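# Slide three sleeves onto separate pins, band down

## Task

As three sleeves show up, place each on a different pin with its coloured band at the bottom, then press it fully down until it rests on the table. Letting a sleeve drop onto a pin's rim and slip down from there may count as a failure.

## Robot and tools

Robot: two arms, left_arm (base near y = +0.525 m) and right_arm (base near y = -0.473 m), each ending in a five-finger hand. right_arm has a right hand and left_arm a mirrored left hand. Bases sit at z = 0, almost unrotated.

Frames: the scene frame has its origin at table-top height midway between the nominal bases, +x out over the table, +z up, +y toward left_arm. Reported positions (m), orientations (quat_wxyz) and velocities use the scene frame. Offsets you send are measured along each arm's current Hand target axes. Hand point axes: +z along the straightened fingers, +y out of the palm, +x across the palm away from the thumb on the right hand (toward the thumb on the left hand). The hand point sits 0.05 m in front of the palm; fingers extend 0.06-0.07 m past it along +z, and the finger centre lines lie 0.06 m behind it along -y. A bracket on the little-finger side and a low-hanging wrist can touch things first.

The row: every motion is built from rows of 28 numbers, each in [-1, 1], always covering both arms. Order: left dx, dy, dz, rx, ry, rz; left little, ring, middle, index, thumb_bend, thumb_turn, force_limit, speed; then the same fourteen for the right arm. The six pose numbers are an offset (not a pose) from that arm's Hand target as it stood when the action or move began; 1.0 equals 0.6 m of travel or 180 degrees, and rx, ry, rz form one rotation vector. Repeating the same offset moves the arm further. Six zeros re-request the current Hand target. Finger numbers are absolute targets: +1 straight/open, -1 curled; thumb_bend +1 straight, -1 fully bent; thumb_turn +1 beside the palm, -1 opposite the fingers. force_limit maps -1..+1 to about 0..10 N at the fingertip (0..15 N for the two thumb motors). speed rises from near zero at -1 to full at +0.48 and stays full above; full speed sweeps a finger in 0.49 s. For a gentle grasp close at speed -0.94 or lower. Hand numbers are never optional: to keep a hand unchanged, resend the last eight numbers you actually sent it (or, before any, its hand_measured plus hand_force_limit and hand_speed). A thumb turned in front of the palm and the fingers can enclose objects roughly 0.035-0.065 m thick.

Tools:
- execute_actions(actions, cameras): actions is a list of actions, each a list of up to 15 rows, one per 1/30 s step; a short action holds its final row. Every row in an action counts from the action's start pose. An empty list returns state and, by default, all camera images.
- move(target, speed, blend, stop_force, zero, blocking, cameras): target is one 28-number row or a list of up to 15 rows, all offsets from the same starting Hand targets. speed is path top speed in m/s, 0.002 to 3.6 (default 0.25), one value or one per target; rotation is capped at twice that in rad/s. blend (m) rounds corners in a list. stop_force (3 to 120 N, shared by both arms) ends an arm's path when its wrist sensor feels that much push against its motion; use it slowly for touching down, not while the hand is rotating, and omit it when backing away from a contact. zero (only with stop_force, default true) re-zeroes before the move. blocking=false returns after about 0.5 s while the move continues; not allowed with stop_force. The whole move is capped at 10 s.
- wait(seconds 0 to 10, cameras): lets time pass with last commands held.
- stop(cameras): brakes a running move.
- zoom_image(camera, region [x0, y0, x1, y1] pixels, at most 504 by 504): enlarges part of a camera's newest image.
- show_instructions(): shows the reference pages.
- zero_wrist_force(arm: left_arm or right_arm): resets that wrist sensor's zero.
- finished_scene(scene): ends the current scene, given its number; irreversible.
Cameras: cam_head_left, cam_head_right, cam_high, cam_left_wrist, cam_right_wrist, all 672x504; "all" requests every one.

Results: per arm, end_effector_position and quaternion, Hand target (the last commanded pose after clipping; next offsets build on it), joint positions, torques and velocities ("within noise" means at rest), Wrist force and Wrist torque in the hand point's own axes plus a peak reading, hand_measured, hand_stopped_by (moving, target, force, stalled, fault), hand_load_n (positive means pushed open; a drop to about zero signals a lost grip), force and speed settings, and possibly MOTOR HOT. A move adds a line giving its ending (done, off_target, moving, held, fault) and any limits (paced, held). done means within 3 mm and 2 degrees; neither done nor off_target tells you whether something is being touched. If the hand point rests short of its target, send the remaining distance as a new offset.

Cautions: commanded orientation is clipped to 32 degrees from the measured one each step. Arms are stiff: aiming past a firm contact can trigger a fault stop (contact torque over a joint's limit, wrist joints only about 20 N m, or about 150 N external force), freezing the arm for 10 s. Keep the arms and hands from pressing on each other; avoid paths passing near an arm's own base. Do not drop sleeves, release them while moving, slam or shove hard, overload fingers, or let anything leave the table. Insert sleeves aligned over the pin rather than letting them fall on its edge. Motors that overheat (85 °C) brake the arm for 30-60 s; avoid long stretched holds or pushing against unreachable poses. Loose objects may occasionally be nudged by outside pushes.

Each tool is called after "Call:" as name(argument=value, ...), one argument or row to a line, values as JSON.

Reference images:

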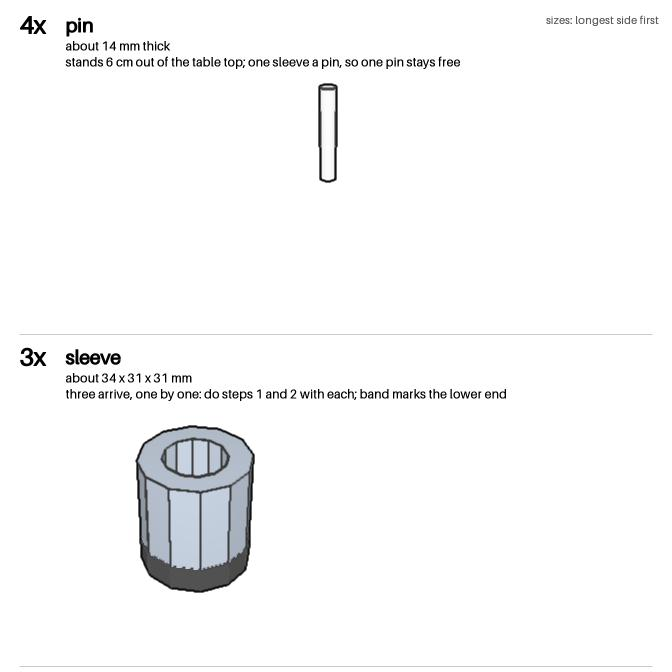

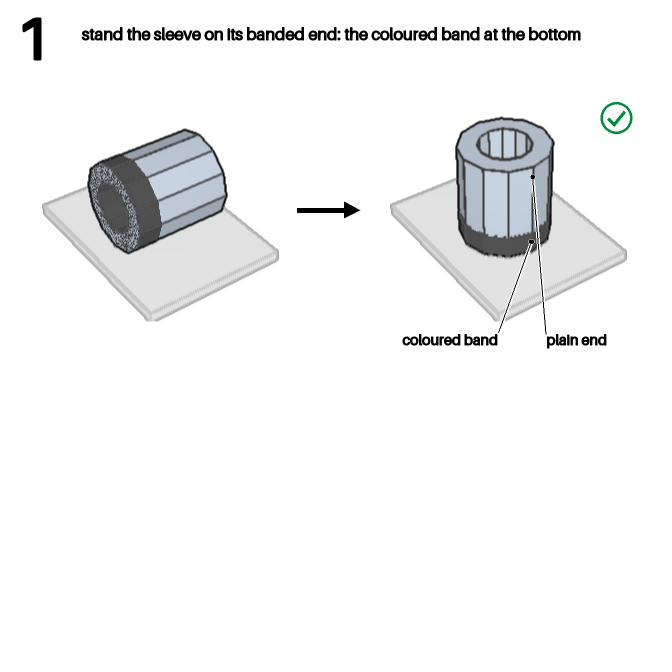

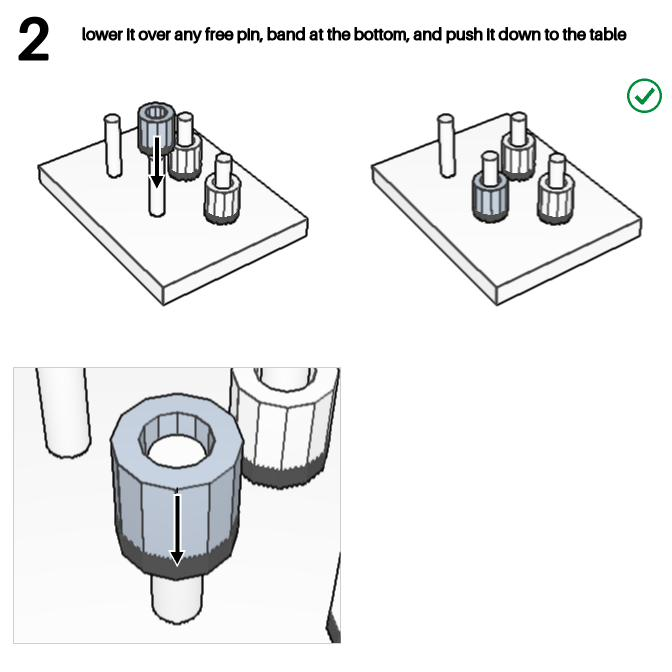

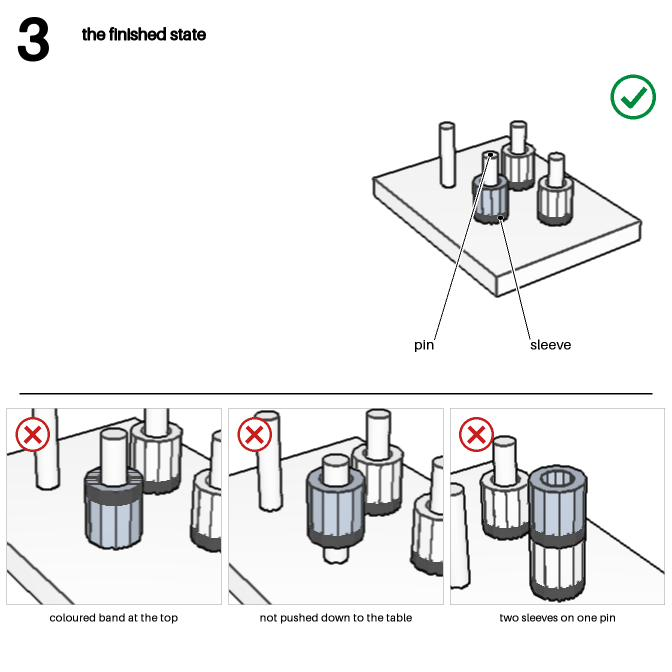

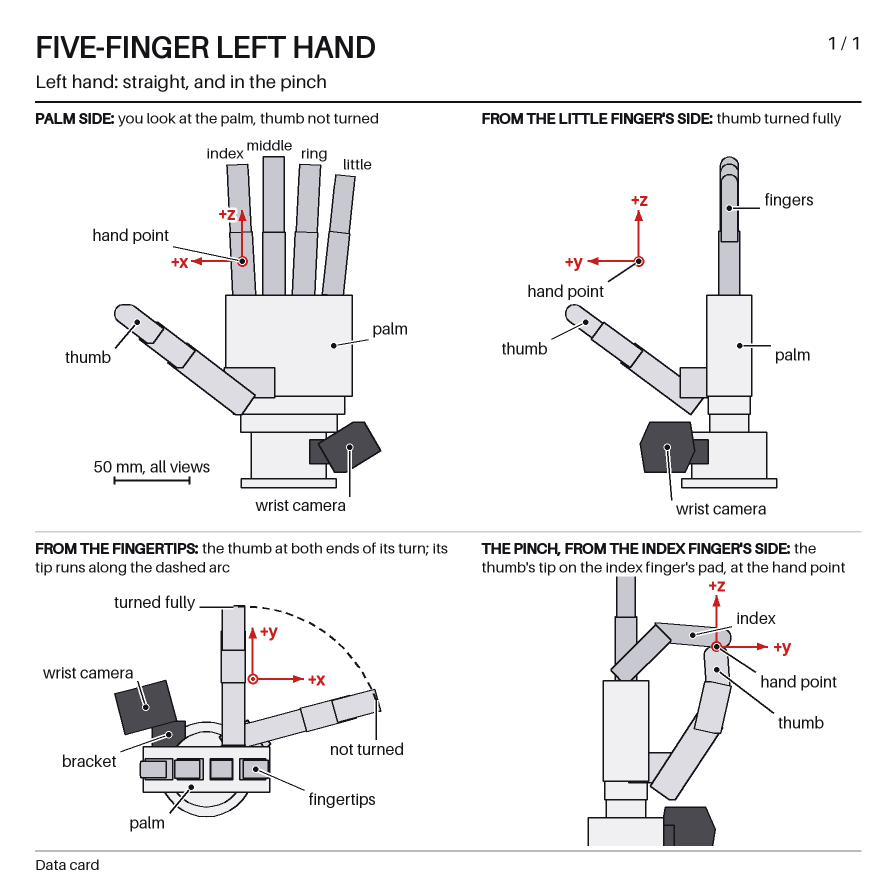

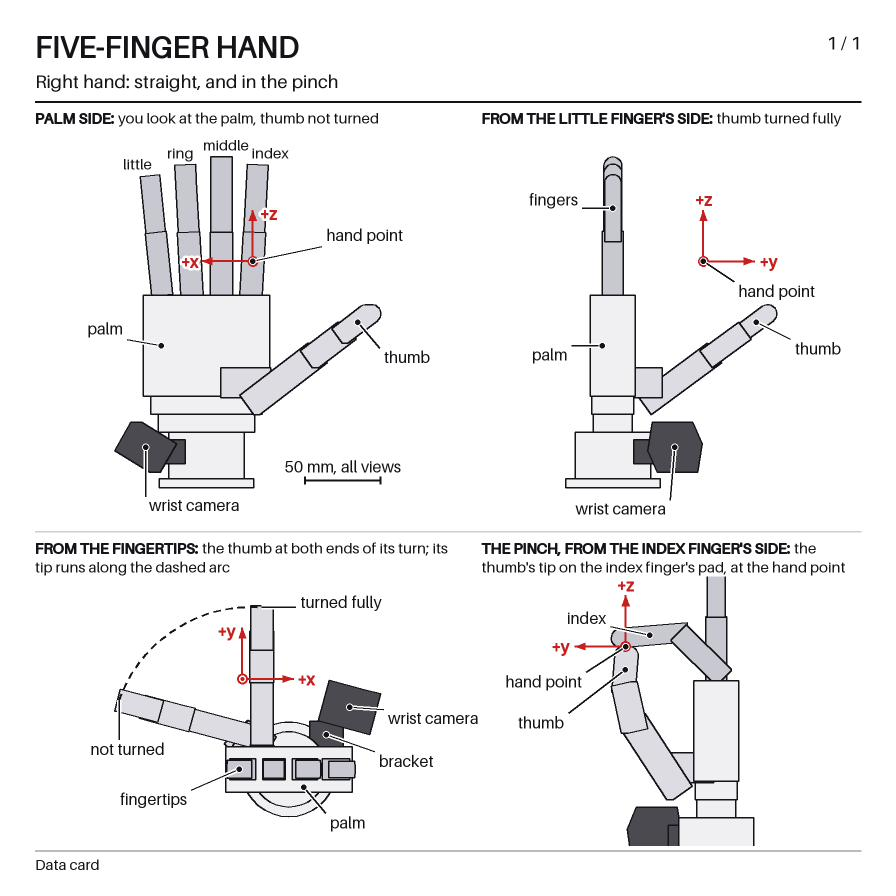

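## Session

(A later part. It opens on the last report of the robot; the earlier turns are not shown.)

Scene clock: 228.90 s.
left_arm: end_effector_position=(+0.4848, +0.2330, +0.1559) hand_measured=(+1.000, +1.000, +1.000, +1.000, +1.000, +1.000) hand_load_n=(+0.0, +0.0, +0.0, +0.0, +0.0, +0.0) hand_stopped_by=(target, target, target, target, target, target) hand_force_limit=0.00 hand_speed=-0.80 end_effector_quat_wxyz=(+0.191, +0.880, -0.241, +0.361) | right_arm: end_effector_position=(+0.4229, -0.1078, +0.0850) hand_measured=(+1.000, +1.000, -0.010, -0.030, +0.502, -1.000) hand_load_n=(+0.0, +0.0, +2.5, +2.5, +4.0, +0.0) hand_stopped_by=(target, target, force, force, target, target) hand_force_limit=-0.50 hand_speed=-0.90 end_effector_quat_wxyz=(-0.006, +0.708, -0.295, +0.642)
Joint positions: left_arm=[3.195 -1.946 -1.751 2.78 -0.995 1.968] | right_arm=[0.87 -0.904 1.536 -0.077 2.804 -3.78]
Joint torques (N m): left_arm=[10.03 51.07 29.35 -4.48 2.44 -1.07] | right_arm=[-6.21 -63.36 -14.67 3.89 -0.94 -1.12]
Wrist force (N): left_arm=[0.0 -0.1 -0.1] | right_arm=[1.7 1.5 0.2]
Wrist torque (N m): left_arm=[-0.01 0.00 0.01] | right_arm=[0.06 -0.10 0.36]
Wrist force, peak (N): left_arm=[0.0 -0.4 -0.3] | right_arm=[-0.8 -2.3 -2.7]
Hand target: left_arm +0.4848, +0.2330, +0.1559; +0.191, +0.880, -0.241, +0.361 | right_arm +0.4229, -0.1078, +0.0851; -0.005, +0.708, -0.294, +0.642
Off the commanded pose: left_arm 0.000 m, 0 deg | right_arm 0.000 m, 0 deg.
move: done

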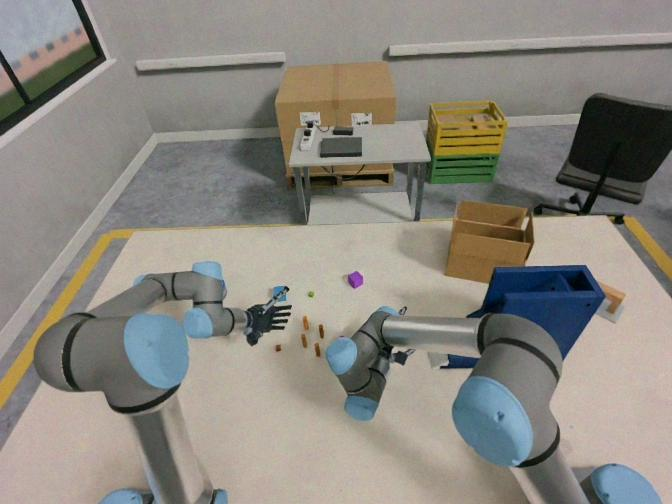

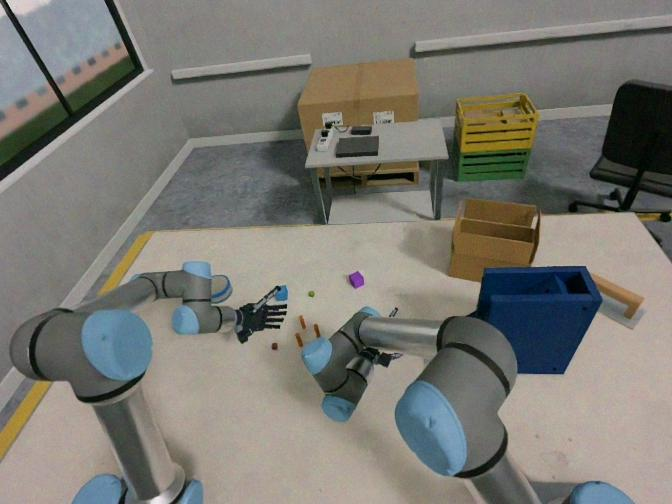

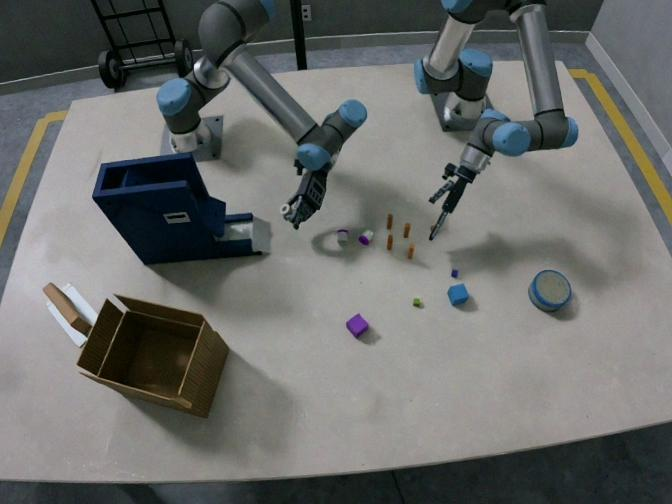

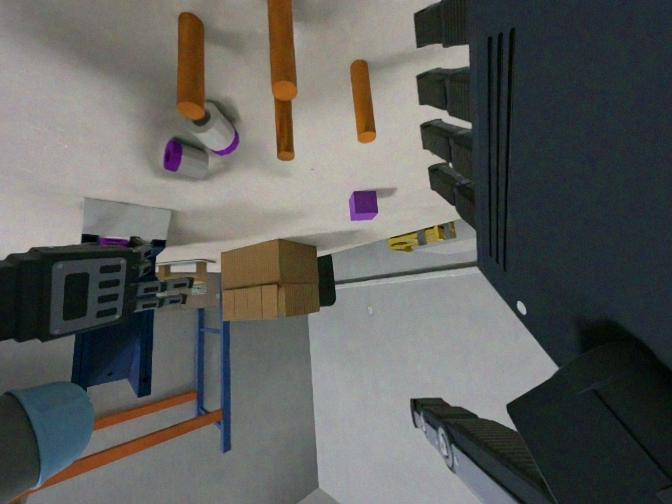

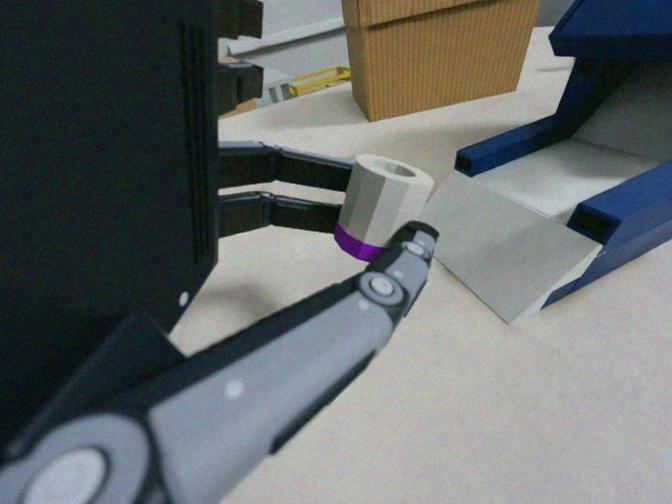

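Call:
move(
  target=[0,0,0,0,0,0,1,1,1,1,1,1,0,-0.8,-0.0831,0.0353,0.0159,0,0.0228,-0.0507,1,1,-0.1,-0.1,0.5,-1,-0.5,-0.9],
  cameras=["cam_right_wrist","cam_high"],
  speed=0.1,
)

Call:
zoom_image(
  camera="cam_right_wrist",
  region=[200, 100, 480, 310],
)

Scene clock: 237.17 s.
left_arm: end_effector_position=(+0.4848, +0.2330, +0.1559) hand_measured=(+1.000, +1.000, +1.000, +1.000, +1.000, +1.000) hand_load_n=(+0.0, +0.0, +0.0, +0.0, +0.0, +0.0) hand_stopped_by=(target, target, target, target, target, target) hand_force_limit=0.00 hand_speed=-0.80 end_effector_quat_wxyz=(+0.191, +0.880, -0.241, +0.361) | right_arm: end_effector_position=(+0.4228, -0.1078, +0.0301) hand_measured=(+1.000, +1.000, -0.010, -0.030, +0.502, -1.000) hand_load_n=(+0.0, +0.0, +2.5, +2.5, +4.5, +0.0) hand_stopped_by=(target, target, force, force, target, target) hand_force_limit=-0.50 hand_speed=-0.90 end_effector_quat_wxyz=(+0.056, +0.705, -0.237, +0.666)
Joint positions: left_arm=[3.195 -1.946 -1.751 2.78 -0.995 1.968] | right_arm=[0.887 -0.792 1.561 -0.357 2.87 -4.074]
Joint torques (N m): left_arm=[10.16 51.3 29.36 -4.6 2.47 -1.14] | right_arm=[-5.16 -59.05 -23.65 2.94 -1.34 -0.02]
Wrist force (N): left_arm=[0.1 0.0 -0.3] | right_arm=[1.5 2.2 0.4]
Wrist torque (N m): left_arm=[0.01 -0.04 0.01] | right_arm=[0.11 -0.04 0.39]
Wrist force, peak (N): left_arm=[-0.1 0.0 -0.5] | right_arm=[2.4 1.5 0.3]
Hand target: left_arm +0.4848, +0.2330, +0.1559; +0.191, +0.880, -0.241, +0.361 | right_arm +0.4229, -0.1077, +0.0301; +0.056, +0.705, -0.237, +0.666
Off the commanded pose: left_arm 0.000 m, 0 deg | right_arm 0.000 m, 0 deg.
move: done
Images, in order (width x height): cam_high 672x504, cam_right_wrist 672x504.

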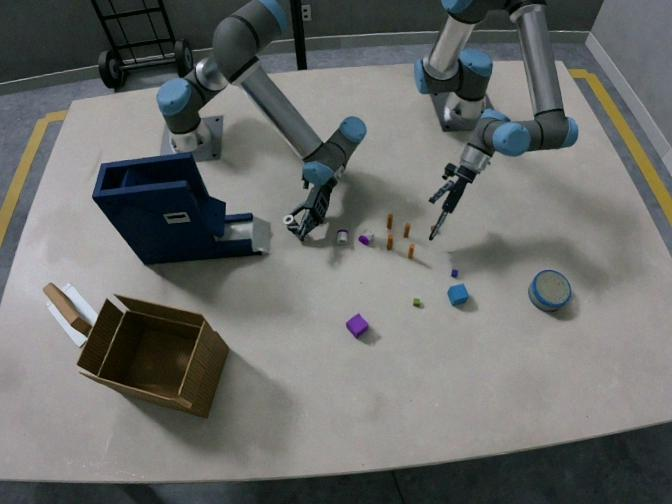

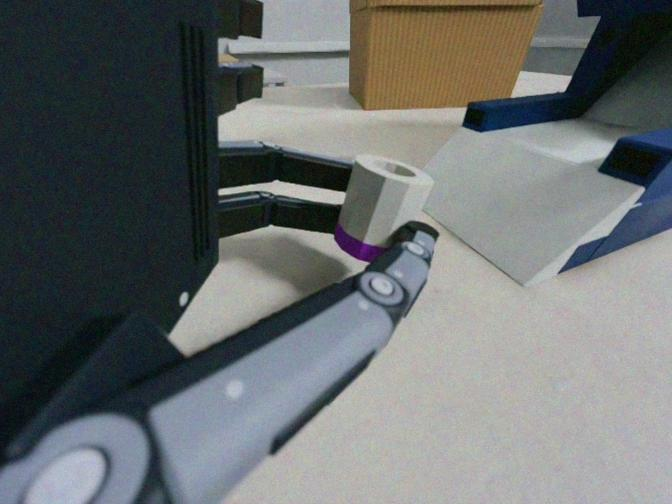

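Scaled by 1.800 from the camera's 672x504 image, which has a finer 960x720 frame.

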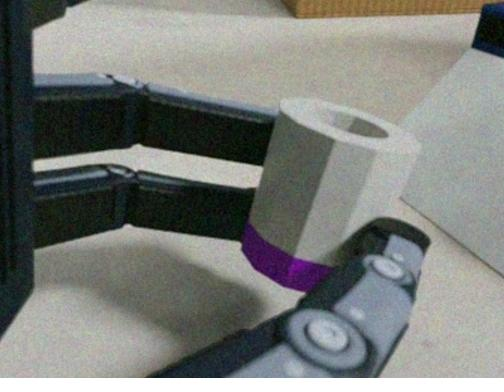

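Call:
move(
  target=[0,0,0,0,0,0,1,1,1,1,1,1,0,-0.8,-0.0402,0.0098,0.0044,0,0,0,1,1,-0.1,-0.1,0.5,-1,-0.5,-0.9],
  cameras=["cam_right_wrist"],
  speed=0.02,
  stop_force=3,
)

Call:
zoom_image(
  camera="cam_right_wrist",
  region=[200, 100, 480, 310],
)

Scene clock: 242.27 s.
left_arm: end_effector_position=(+0.4848, +0.2330, +0.1559) hand_measured=(+1.000, +1.000, +1.000, +1.000, +1.000, +1.000) hand_load_n=(+0.0, +0.0, +0.0, +0.0, +0.0, +0.0) hand_stopped_by=(target, target, target, target, target, target) hand_force_limit=0.00 hand_speed=-0.80 end_effector_quat_wxyz=(+0.191, +0.880, -0.241, +0.361) | right_arm: end_effector_position=(+0.4229, -0.1077, +0.0132) hand_measured=(+1.000, +1.000, -0.010, -0.030, +0.502, -1.000) hand_load_n=(+0.0, +0.0, +2.5, +2.5, +4.5, +0.5) hand_stopped_by=(target, target, force, force, target, target) hand_force_limit=-0.50 hand_speed=-0.90 end_effector_quat_wxyz=(+0.056, +0.705, -0.237, +0.666)
Joint positions: left_arm=[3.195 -1.946 -1.751 2.78 -0.995 1.968] | right_arm=[0.887 -0.764 1.563 -0.387 2.87 -4.073]
Joint torques (N m): left_arm=[10.2 51.27 29.5 -4.5 2.37 -1.09] | right_arm=[-0.41 -64.27 -13.86 3.5 1.47 0.32]
Wrist force (N): left_arm=[0.1 -0.1 -0.1] | right_arm=[3.3 0.5 -0.1]
Wrist torque (N m): left_arm=[-0.01 -0.02 0.02] | right_arm=[0.07 -0.03 0.38]
Wrist force, peak (N): left_arm=[0.0 0.0 -0.4] | right_arm=[11.8 -2.4 -1.2]
Hand target: left_arm +0.4848, +0.2330, +0.1559; +0.191, +0.880, -0.241, +0.361 | right_arm +0.4229, -0.1077, +0.0132; +0.056, +0.705, -0.237, +0.666 (not the last commanded pose)
Off the commanded pose: left_arm 0.000 m, 0 deg | right_arm 0.008 m, 0 deg.
move: contact (right_arm)
Images, in order (width x height): cam_right_wrist 672x504.

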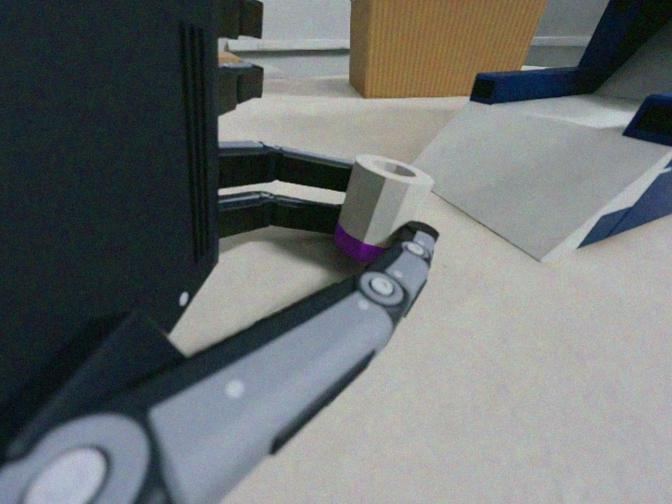

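Scaled by 1.800 from the camera's 672x504 image, which has a finer 960x720 frame.

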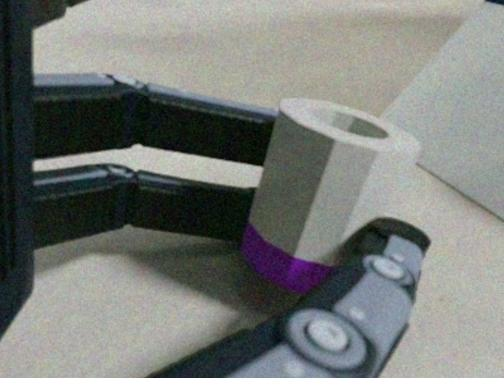

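Call:
move(
  target=[0,0,0,0,0,0,1,1,1,1,1,1,0,-0.8,0,0,0,0,0,0,1,1,0.5,0.5,0.5,-1,-0.5,-0.8],
  cameras=["cam_right_wrist","cam_high"],
  speed=0.02,
)

Call:
zoom_image(
  camera="cam_right_wrist",
  region=[200, 100, 480, 310],
)

Scene clock: 245.80 s.
left_arm: end_effector_position=(+0.4848, +0.2330, +0.1559) hand_measured=(+1.000, +1.000, +1.000, +1.000, +1.000, +1.000) hand_load_n=(+0.0, +0.0, +0.0, +0.0, +0.0, +0.0) hand_stopped_by=(target, target, target, target, target, target) hand_force_limit=0.00 hand_speed=-0.80 end_effector_quat_wxyz=(+0.191, +0.880, -0.241, +0.361) | right_arm: end_effector_position=(+0.4229, -0.1077, +0.0132) hand_measured=(+1.000, +1.000, +0.500, +0.500, +0.500, -1.000) hand_load_n=(+0.0, +0.0, +0.0, +0.0, +0.0, +0.0) hand_stopped_by=(target, target, target, target, target, target) hand_force_limit=-0.50 hand_speed=-0.80 end_effector_quat_wxyz=(+0.056, +0.705, -0.237, +0.666)
Joint positions: left_arm=[3.195 -1.946 -1.751 2.78 -0.995 1.968] | right_arm=[0.886 -0.764 1.563 -0.387 2.87 -4.073]
Joint torques (N m): left_arm=[10.48 51.17 28.6 -4.55 2.22 -1.13] | right_arm=[-6.62 -58.75 -22.45 0.06 1.73 -1.12]
Wrist force (N): left_arm=[0.1 -0.1 -0.1] | right_arm=[1.8 1.8 0.6]
Wrist torque (N m): left_arm=[0.00 -0.02 0.01] | right_arm=[0.03 -0.07 0.38]
Wrist force, peak (N): left_arm=[-0.3 -0.2 -0.2] | right_arm=[6.8 2.1 -2.0]
Hand target: left_arm +0.4848, +0.2330, +0.1559; +0.191, +0.880, -0.241, +0.361 | right_arm +0.4229, -0.1077, +0.0132; +0.056, +0.705, -0.237, +0.666
Off the commanded pose: left_arm 0.000 m, 0 deg | right_arm 0.000 m, 0 deg.
move: done
Images, in order (width x height): cam_high 672x504, cam_right_wrist 672x504.

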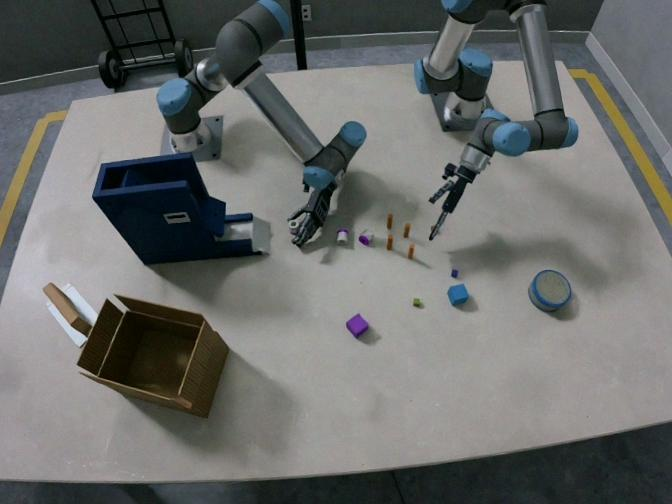

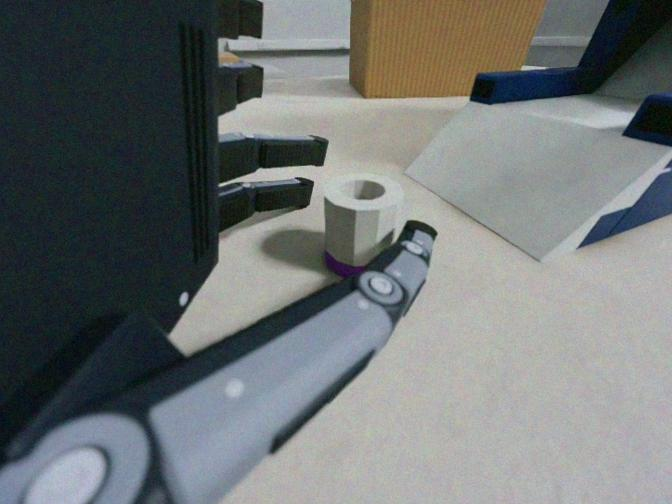

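Scaled by 1.800 from the camera's 672x504 image, which has a finer 960x720 frame.

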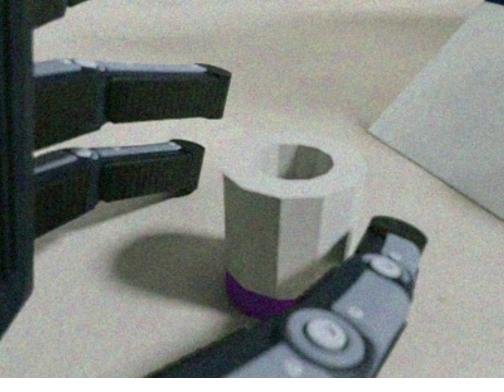

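Call:
move(
  target=[
    [0,0,0,0,0,0,1,1,1,1,1,1,0,-0.8,0,0.0055,-0.0122,0,0,0,1,1,0.5,0.5,0.5,-1,-0.5,-0.8],
    [0,0,0,0,0,0,1,1,1,1,1,1,0,-0.8,0.161,-0.0338,-0.0298,0,0,0,1,1,0.5,0.5,0.5,-1,-0.5,-0.8],
  ],
  cameras=["cam_right_wrist","cam_high"],
  speed=[0.03,0.1],
)

Call:
zoom_image(
  camera="cam_high",
  region=[240, 170, 400, 290],
)

Scene clock: 257.33 s.
left_arm: end_effector_position=(+0.4848, +0.2330, +0.1559) hand_measured=(+1.000, +1.000, +1.000, +1.000, +1.000, +1.000) hand_load_n=(+0.0, +0.0, +0.0, +0.0, +0.0, +0.0) hand_stopped_by=(target, target, target, target, target, target) hand_force_limit=0.00 hand_speed=-0.80 end_effector_quat_wxyz=(+0.191, +0.880, -0.241, +0.361) | right_arm: end_effector_position=(+0.4151, -0.1078, +0.1133) hand_measured=(+1.000, +1.000, +0.500, +0.500, +0.500, -1.000) hand_load_n=(+0.0, +0.0, +0.0, +0.0, +0.0, +0.0) hand_stopped_by=(target, target, target, target, target, target) hand_force_limit=-0.50 hand_speed=-0.80 end_effector_quat_wxyz=(+0.056, +0.705, -0.237, +0.666)
Joint positions: left_arm=[3.195 -1.946 -1.751 2.78 -0.995 1.968] | right_arm=[0.898 -0.919 1.532 -0.184 2.88 -4.056]
Joint torques (N m): left_arm=[9.52 51.28 29.09 -4.59 2.11 -1.13] | right_arm=[-6.77 -41.51 -9.49 -1.19 -1.38 0.46]
Wrist force (N): left_arm=[0.0 0.1 0.0] | right_arm=[1.5 2.1 0.4]
Wrist torque (N m): left_arm=[0.01 0.00 0.00] | right_arm=[0.11 -0.03 0.19]
Wrist force, peak (N): left_arm=[0.1 -0.1 -0.4] | right_arm=[2.6 1.6 0.4]
Hand target: left_arm +0.4848, +0.2330, +0.1559; +0.191, +0.880, -0.241, +0.361 | right_arm +0.4150, -0.1079, +0.1132; +0.056, +0.705, -0.237, +0.666
Off the commanded pose: left_arm 0.000 m, 0 deg | right_arm 0.000 m, 0 deg.
move: done
Images, in order (width x height): cam_high 672x504, cam_right_wrist 672x504.

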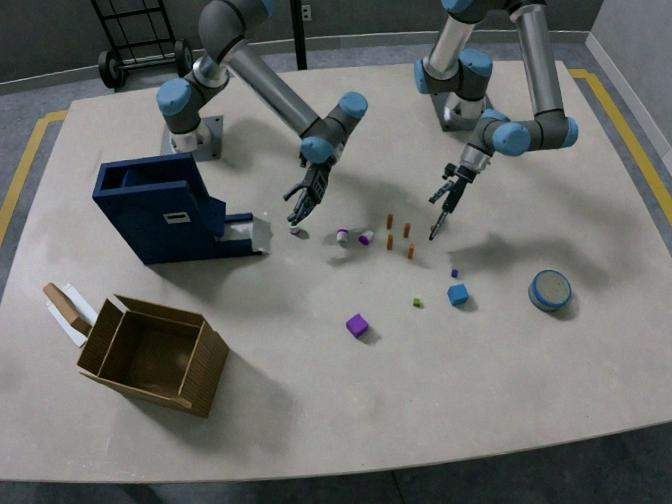

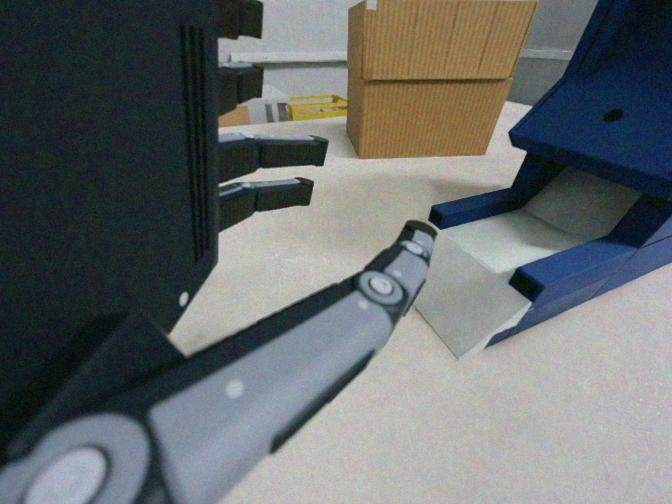

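Scaled by 3.150 from the camera's 672x504 image, which has a finer 960x720 frame.

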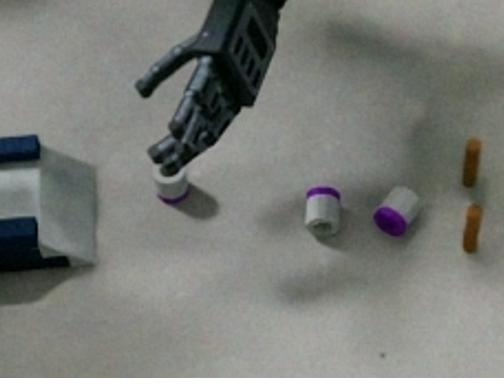

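Call:
move(
  target=[
    [0,0,0,0,0,0,1,1,0.5,0.5,0.5,-1,-0.5,-0.3,0.3945,0.342,-0.4217,0,-0.171,0.38,1,1,0.5,0.5,0.5,-1,-0.5,-0.8],
    [-0.0043,0.29,0.106,0.391,-0.224,0.1726,1,1,0.5,0.5,0.5,-1,-0.5,-0.3,0.3945,0.342,-0.4217,0,-0.171,0.38,1,1,0.5,0.5,0.5,-1,-0.5,-0.8],
  ],
  cameras=["all"],
  speed=0.3,
)

Scene clock: 276.70 s.
left_arm: end_effector_position=(+0.4293, +0.0842, +0.1428) hand_measured=(+1.000, +1.000, +0.500, +0.500, +0.500, -1.000) hand_load_n=(+0.0, +0.0, +0.0, +0.0, +0.0, +0.0) hand_stopped_by=(target, target, target, target, target, target) hand_force_limit=-0.50 hand_speed=-0.30 end_effector_quat_wxyz=(-0.423, +0.843, -0.262, +0.204) | right_arm: end_effector_position=(+0.1005, -0.2503, +0.3205) hand_measured=(+1.000, +1.000, +0.500, +0.500, +0.500, -1.000) hand_load_n=(+0.0, +0.0, +0.0, +0.0, +0.0, +0.0) hand_stopped_by=(target, target, target, target, target, target) hand_force_limit=-0.50 hand_speed=-0.80 end_effector_quat_wxyz=(-0.384, +0.594, -0.594, +0.383)
Joint positions: left_arm=[2.322 -2.508 -0.878 1.73 -2.547 1.32] | right_arm=[1.342 -1.883 2.005 1.025 2.673 -2.038]
Joint torques (N m): left_arm=[9.22 63.58 14.73 -1.88 0.35 -1.11] | right_arm=[-5.37 -20.38 -32.15 0.22 -0.69 -1.18]
Wrist force (N): left_arm=[-0.2 0.5 0.0] | right_arm=[-0.3 -0.1 -1.0]
Wrist torque (N m): left_arm=[0.09 -0.03 -0.06] | right_arm=[0.11 -0.03 -0.12]
Wrist force, peak (N): left_arm=[1.1 7.3 -3.3] | right_arm=[1.9 2.3 0.5]
Hand target: left_arm +0.4293, +0.0842, +0.1426; -0.423, +0.843, -0.262, +0.204 (not the last commanded pose) | right_arm +0.1005, -0.2503, +0.3205; -0.384, +0.594, -0.594, +0.383
Off the commanded pose: left_arm 0.026 m, 13 deg | right_arm 0.000 m, 0 deg.
move: held (left_arm; a check stopped the path); path passed 1 of 2 targets; limits=held
pose unreachable (left arm): on one or more control steps of this call, first in action 0 (counted from 0), this arm could not follow its commanded pose, so it was not sent that pose on those steps. It may still have moved: this result reports where it is.
cause: moving toward the commanded pose would bring two parts of the arm too close to each other (joints 4 (wrist 1) to 6 (wrist 3) lie between them).

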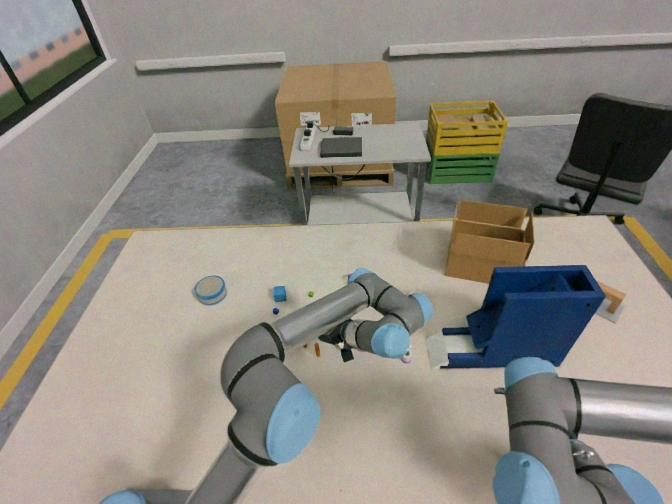

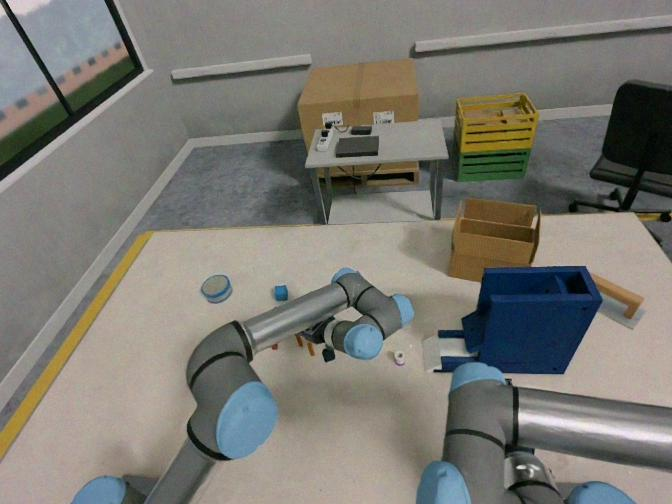

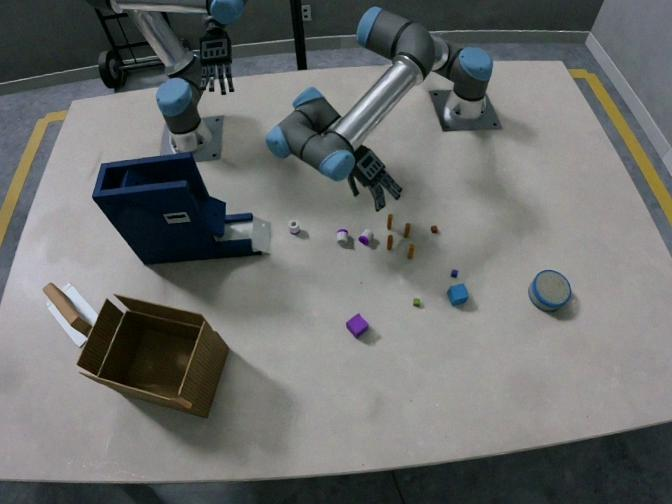

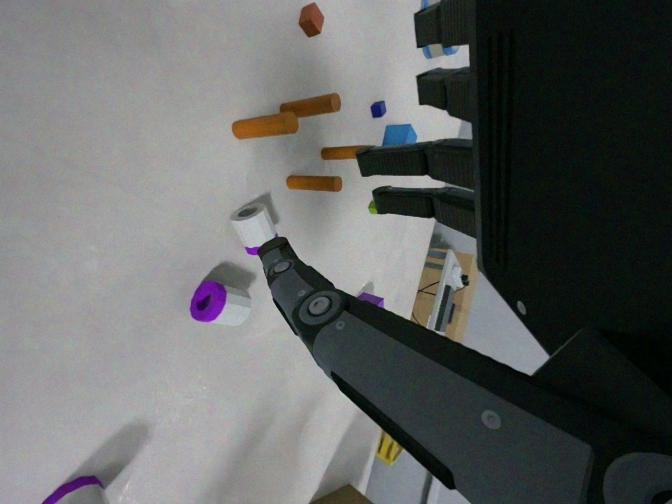

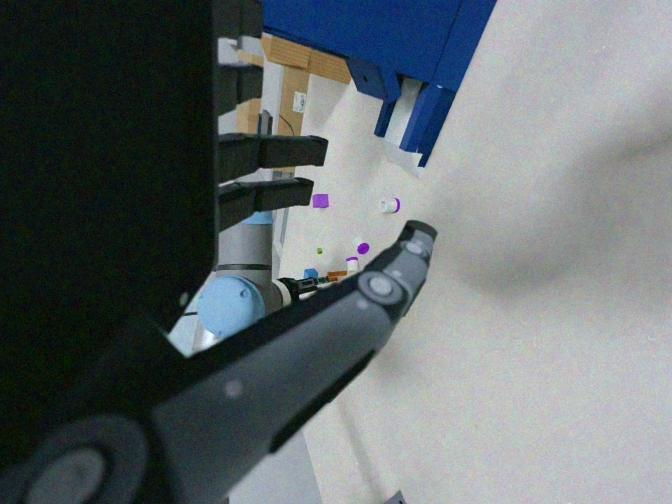

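Call:
move(
  target=[0.0587,0.052,0.0637,-0.0305,-0.0385,0.0196,-1,-1,0.5,0.5,0.5,-1,-0.5,-0.3,0,0,0,0,0,0,1,1,0.5,0.5,0.5,-1,-0.5,-0.8],
  cameras=["cam_high","cam_left_wrist","cam_head_left"],
  speed=0.15,
)

Call:
zoom_image(
  camera="cam_high",
  region=[330, 160, 430, 280],
)

Scene clock: 299.87 s.
left_arm: end_effector_position=(+0.4700, +0.0700, +0.0999) hand_measured=(-1.000, -1.000, +0.500, +0.500, +0.500, -1.000) hand_load_n=(+0.0, +0.0, +0.0, +0.0, +0.0, +0.0) hand_stopped_by=(target, target, target, target, target, target) hand_force_limit=-0.50 hand_speed=-0.30 end_effector_quat_wxyz=(-0.404, +0.864, -0.272, +0.127) | right_arm: end_effector_position=(+0.1005, -0.2503, +0.3205) hand_measured=(+1.000, +1.000, +0.500, +0.500, +0.500, -1.000) hand_load_n=(+0.0, +0.0, +0.0, +0.0, +0.0, +0.0) hand_stopped_by=(target, target, target, target, target, target) hand_force_limit=-0.50 hand_speed=-0.80 end_effector_quat_wxyz=(-0.384, +0.594, -0.594, +0.383)
Joint positions: left_arm=[2.384 -2.746 -0.486 1.498 -2.433 1.357] | right_arm=[1.342 -1.883 2.005 1.025 2.673 -2.038]
Joint torques (N m): left_arm=[-12.93 71.27 31.29 -2.39 -1.83 1.07] | right_arm=[-5.63 -20.23 -31.8 0.2 -0.29 -1]
Wrist force (N): left_arm=[-0.3 0.6 0.5] | right_arm=[-0.5 0.0 -1.2]
Wrist torque (N m): left_arm=[0.09 0.00 -0.18] | right_arm=[0.13 0.00 -0.13]
Wrist force, peak (N): left_arm=[0.5 0.9 1.2] | right_arm=[-0.4 -0.1 -1.6]
Hand target: left_arm +0.4700, +0.0700, +0.0999; -0.404, +0.864, -0.272, +0.127 | right_arm +0.1005, -0.2503, +0.3205; -0.384, +0.594, -0.594, +0.383
Off the commanded pose: left_arm 0.000 m, 0 deg | right_arm 0.000 m, 0 deg.
move: done
Images, in order (width x height): cam_head_left 672x504, cam_high 672x504, cam_left_wrist 672x504.

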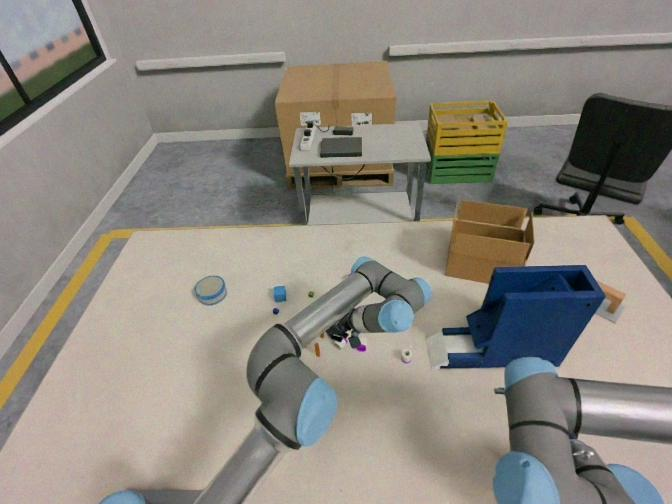

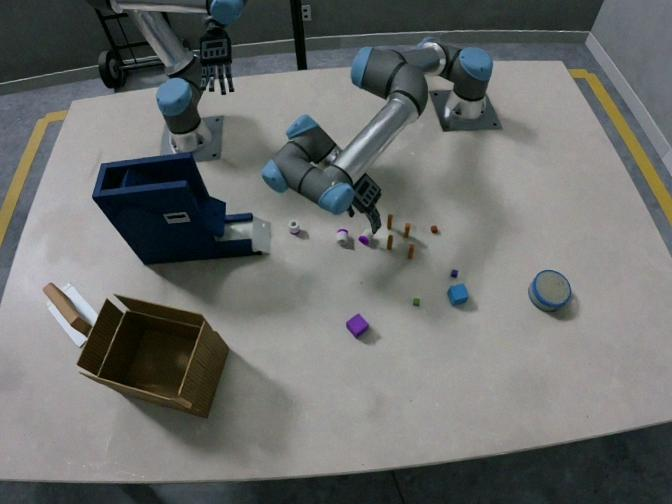

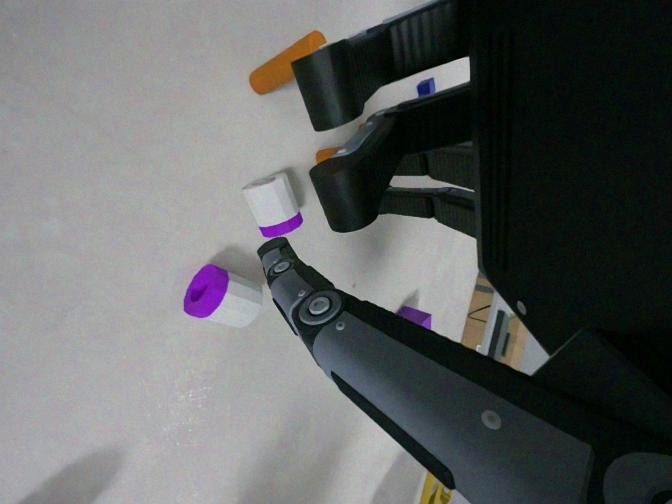

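Scaled by 4.200 from the camera's 672x504 image, which has a finer 960x720 frame.

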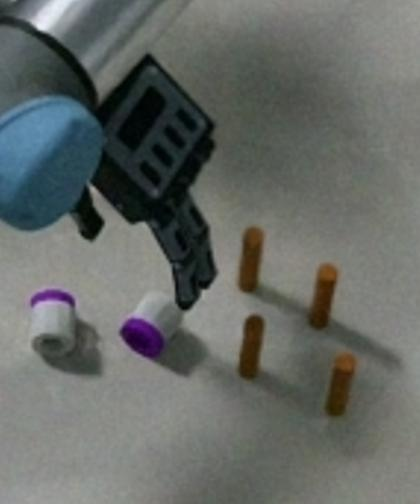

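Call:
move(
  target=[0.01,0.0447,0.0634,0,0,0,-1,-1,0.5,0.5,0.5,-1,-0.5,-0.3,0,0,0,0,0,0,1,1,0.5,0.5,0.5,-1,-0.5,-0.8],
  cameras=["cam_high","cam_left_wrist"],
  speed=0.1,
  stop_force=5,
)

Call:
zoom_image(
  camera="cam_high",
  region=[330, 160, 430, 280],
)

Call:
zoom_image(
  camera="cam_left_wrist",
  region=[170, 100, 420, 290],
)

Scene clock: 307.83 s.
left_arm: end_effector_position=(+0.4818, +0.0764, +0.0549) hand_measured=(-1.000, -1.000, +0.500, +0.500, +0.500, -1.000) hand_load_n=(+0.0, +0.0, +0.0, +0.0, +0.0, +0.0) hand_stopped_by=(target, target, target, target, target, target) hand_force_limit=-0.50 hand_speed=-0.30 end_effector_quat_wxyz=(-0.404, +0.864, -0.272, +0.127) | right_arm: end_effector_position=(+0.1005, -0.2503, +0.3205) hand_measured=(+1.000, +1.000, +0.500, +0.500, +0.500, -1.000) hand_load_n=(+0.0, +0.0, +0.0, +0.0, +0.0, +0.0) hand_stopped_by=(target, target, target, target, target, target) hand_force_limit=-0.50 hand_speed=-0.80 end_effector_quat_wxyz=(-0.384, +0.594, -0.594, +0.383)
Joint positions: left_arm=[2.402 -2.784 -0.52 1.592 -2.436 1.385] | right_arm=[1.342 -1.883 2.005 1.025 2.673 -2.038]
Joint torques (N m): left_arm=[-12.93 84.1 31.22 -7.18 -0.24 -1.13] | right_arm=[-5.88 -20.02 -31.7 0.26 -0.17 -1.16]
Wrist force (N): left_arm=[-0.1 0.4 0.4] | right_arm=[-0.4 -0.1 -1.2]
Wrist torque (N m): left_arm=[0.06 -0.02 -0.16] | right_arm=[0.12 -0.01 -0.13]
Wrist force, peak (N): left_arm=[-0.2 1.2 1.2] | right_arm=[-0.4 -0.1 -1.5]
Hand target: left_arm +0.4818, +0.0764, +0.0549; -0.404, +0.864, -0.272, +0.127 | right_arm +0.1005, -0.2503, +0.3205; -0.384, +0.594, -0.594, +0.383
Off the commanded pose: left_arm 0.000 m, 0 deg | right_arm 0.000 m, 0 deg.
move: done
Images, in order (width x height): cam_high 672x504, cam_left_wrist 672x504.

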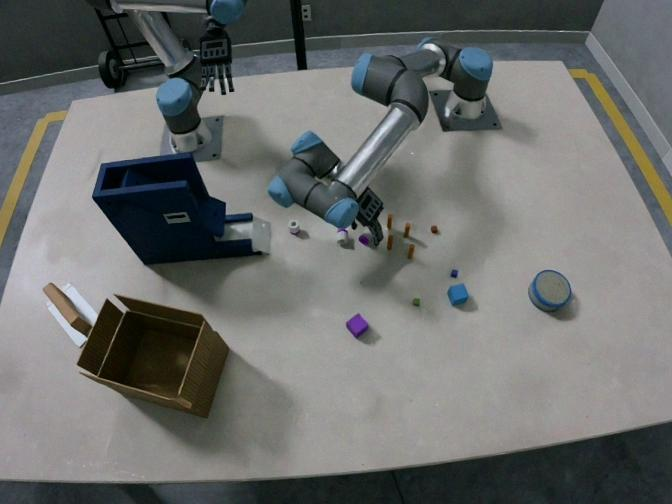

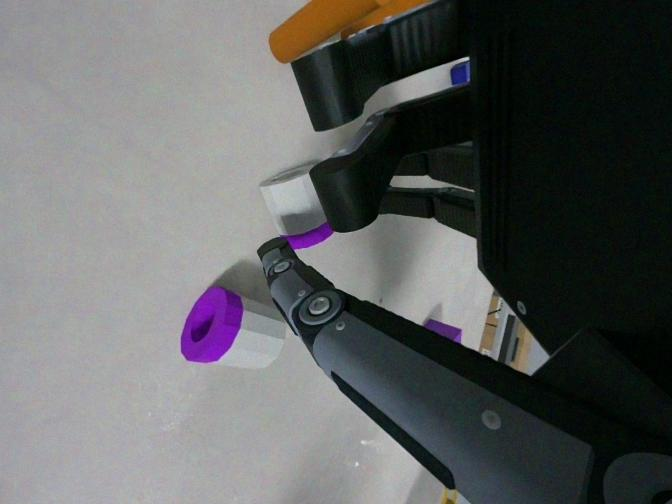

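Scaled by 4.200 from the camera's 672x504 image, which has a finer 960x720 frame.

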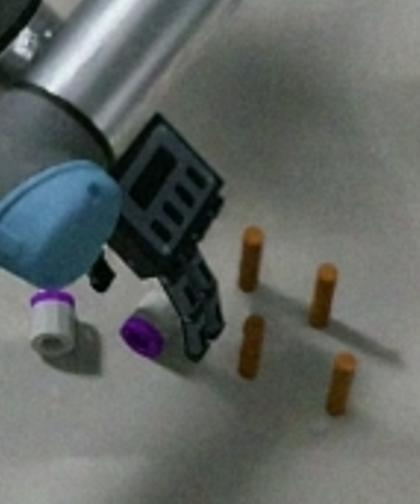

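Scaled by 2.016 from the camera's 672x504 image, which has a finer 960x720 frame.

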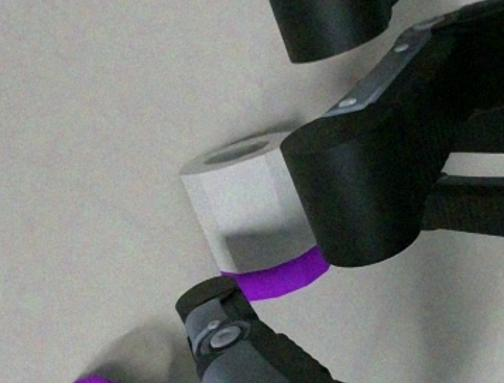

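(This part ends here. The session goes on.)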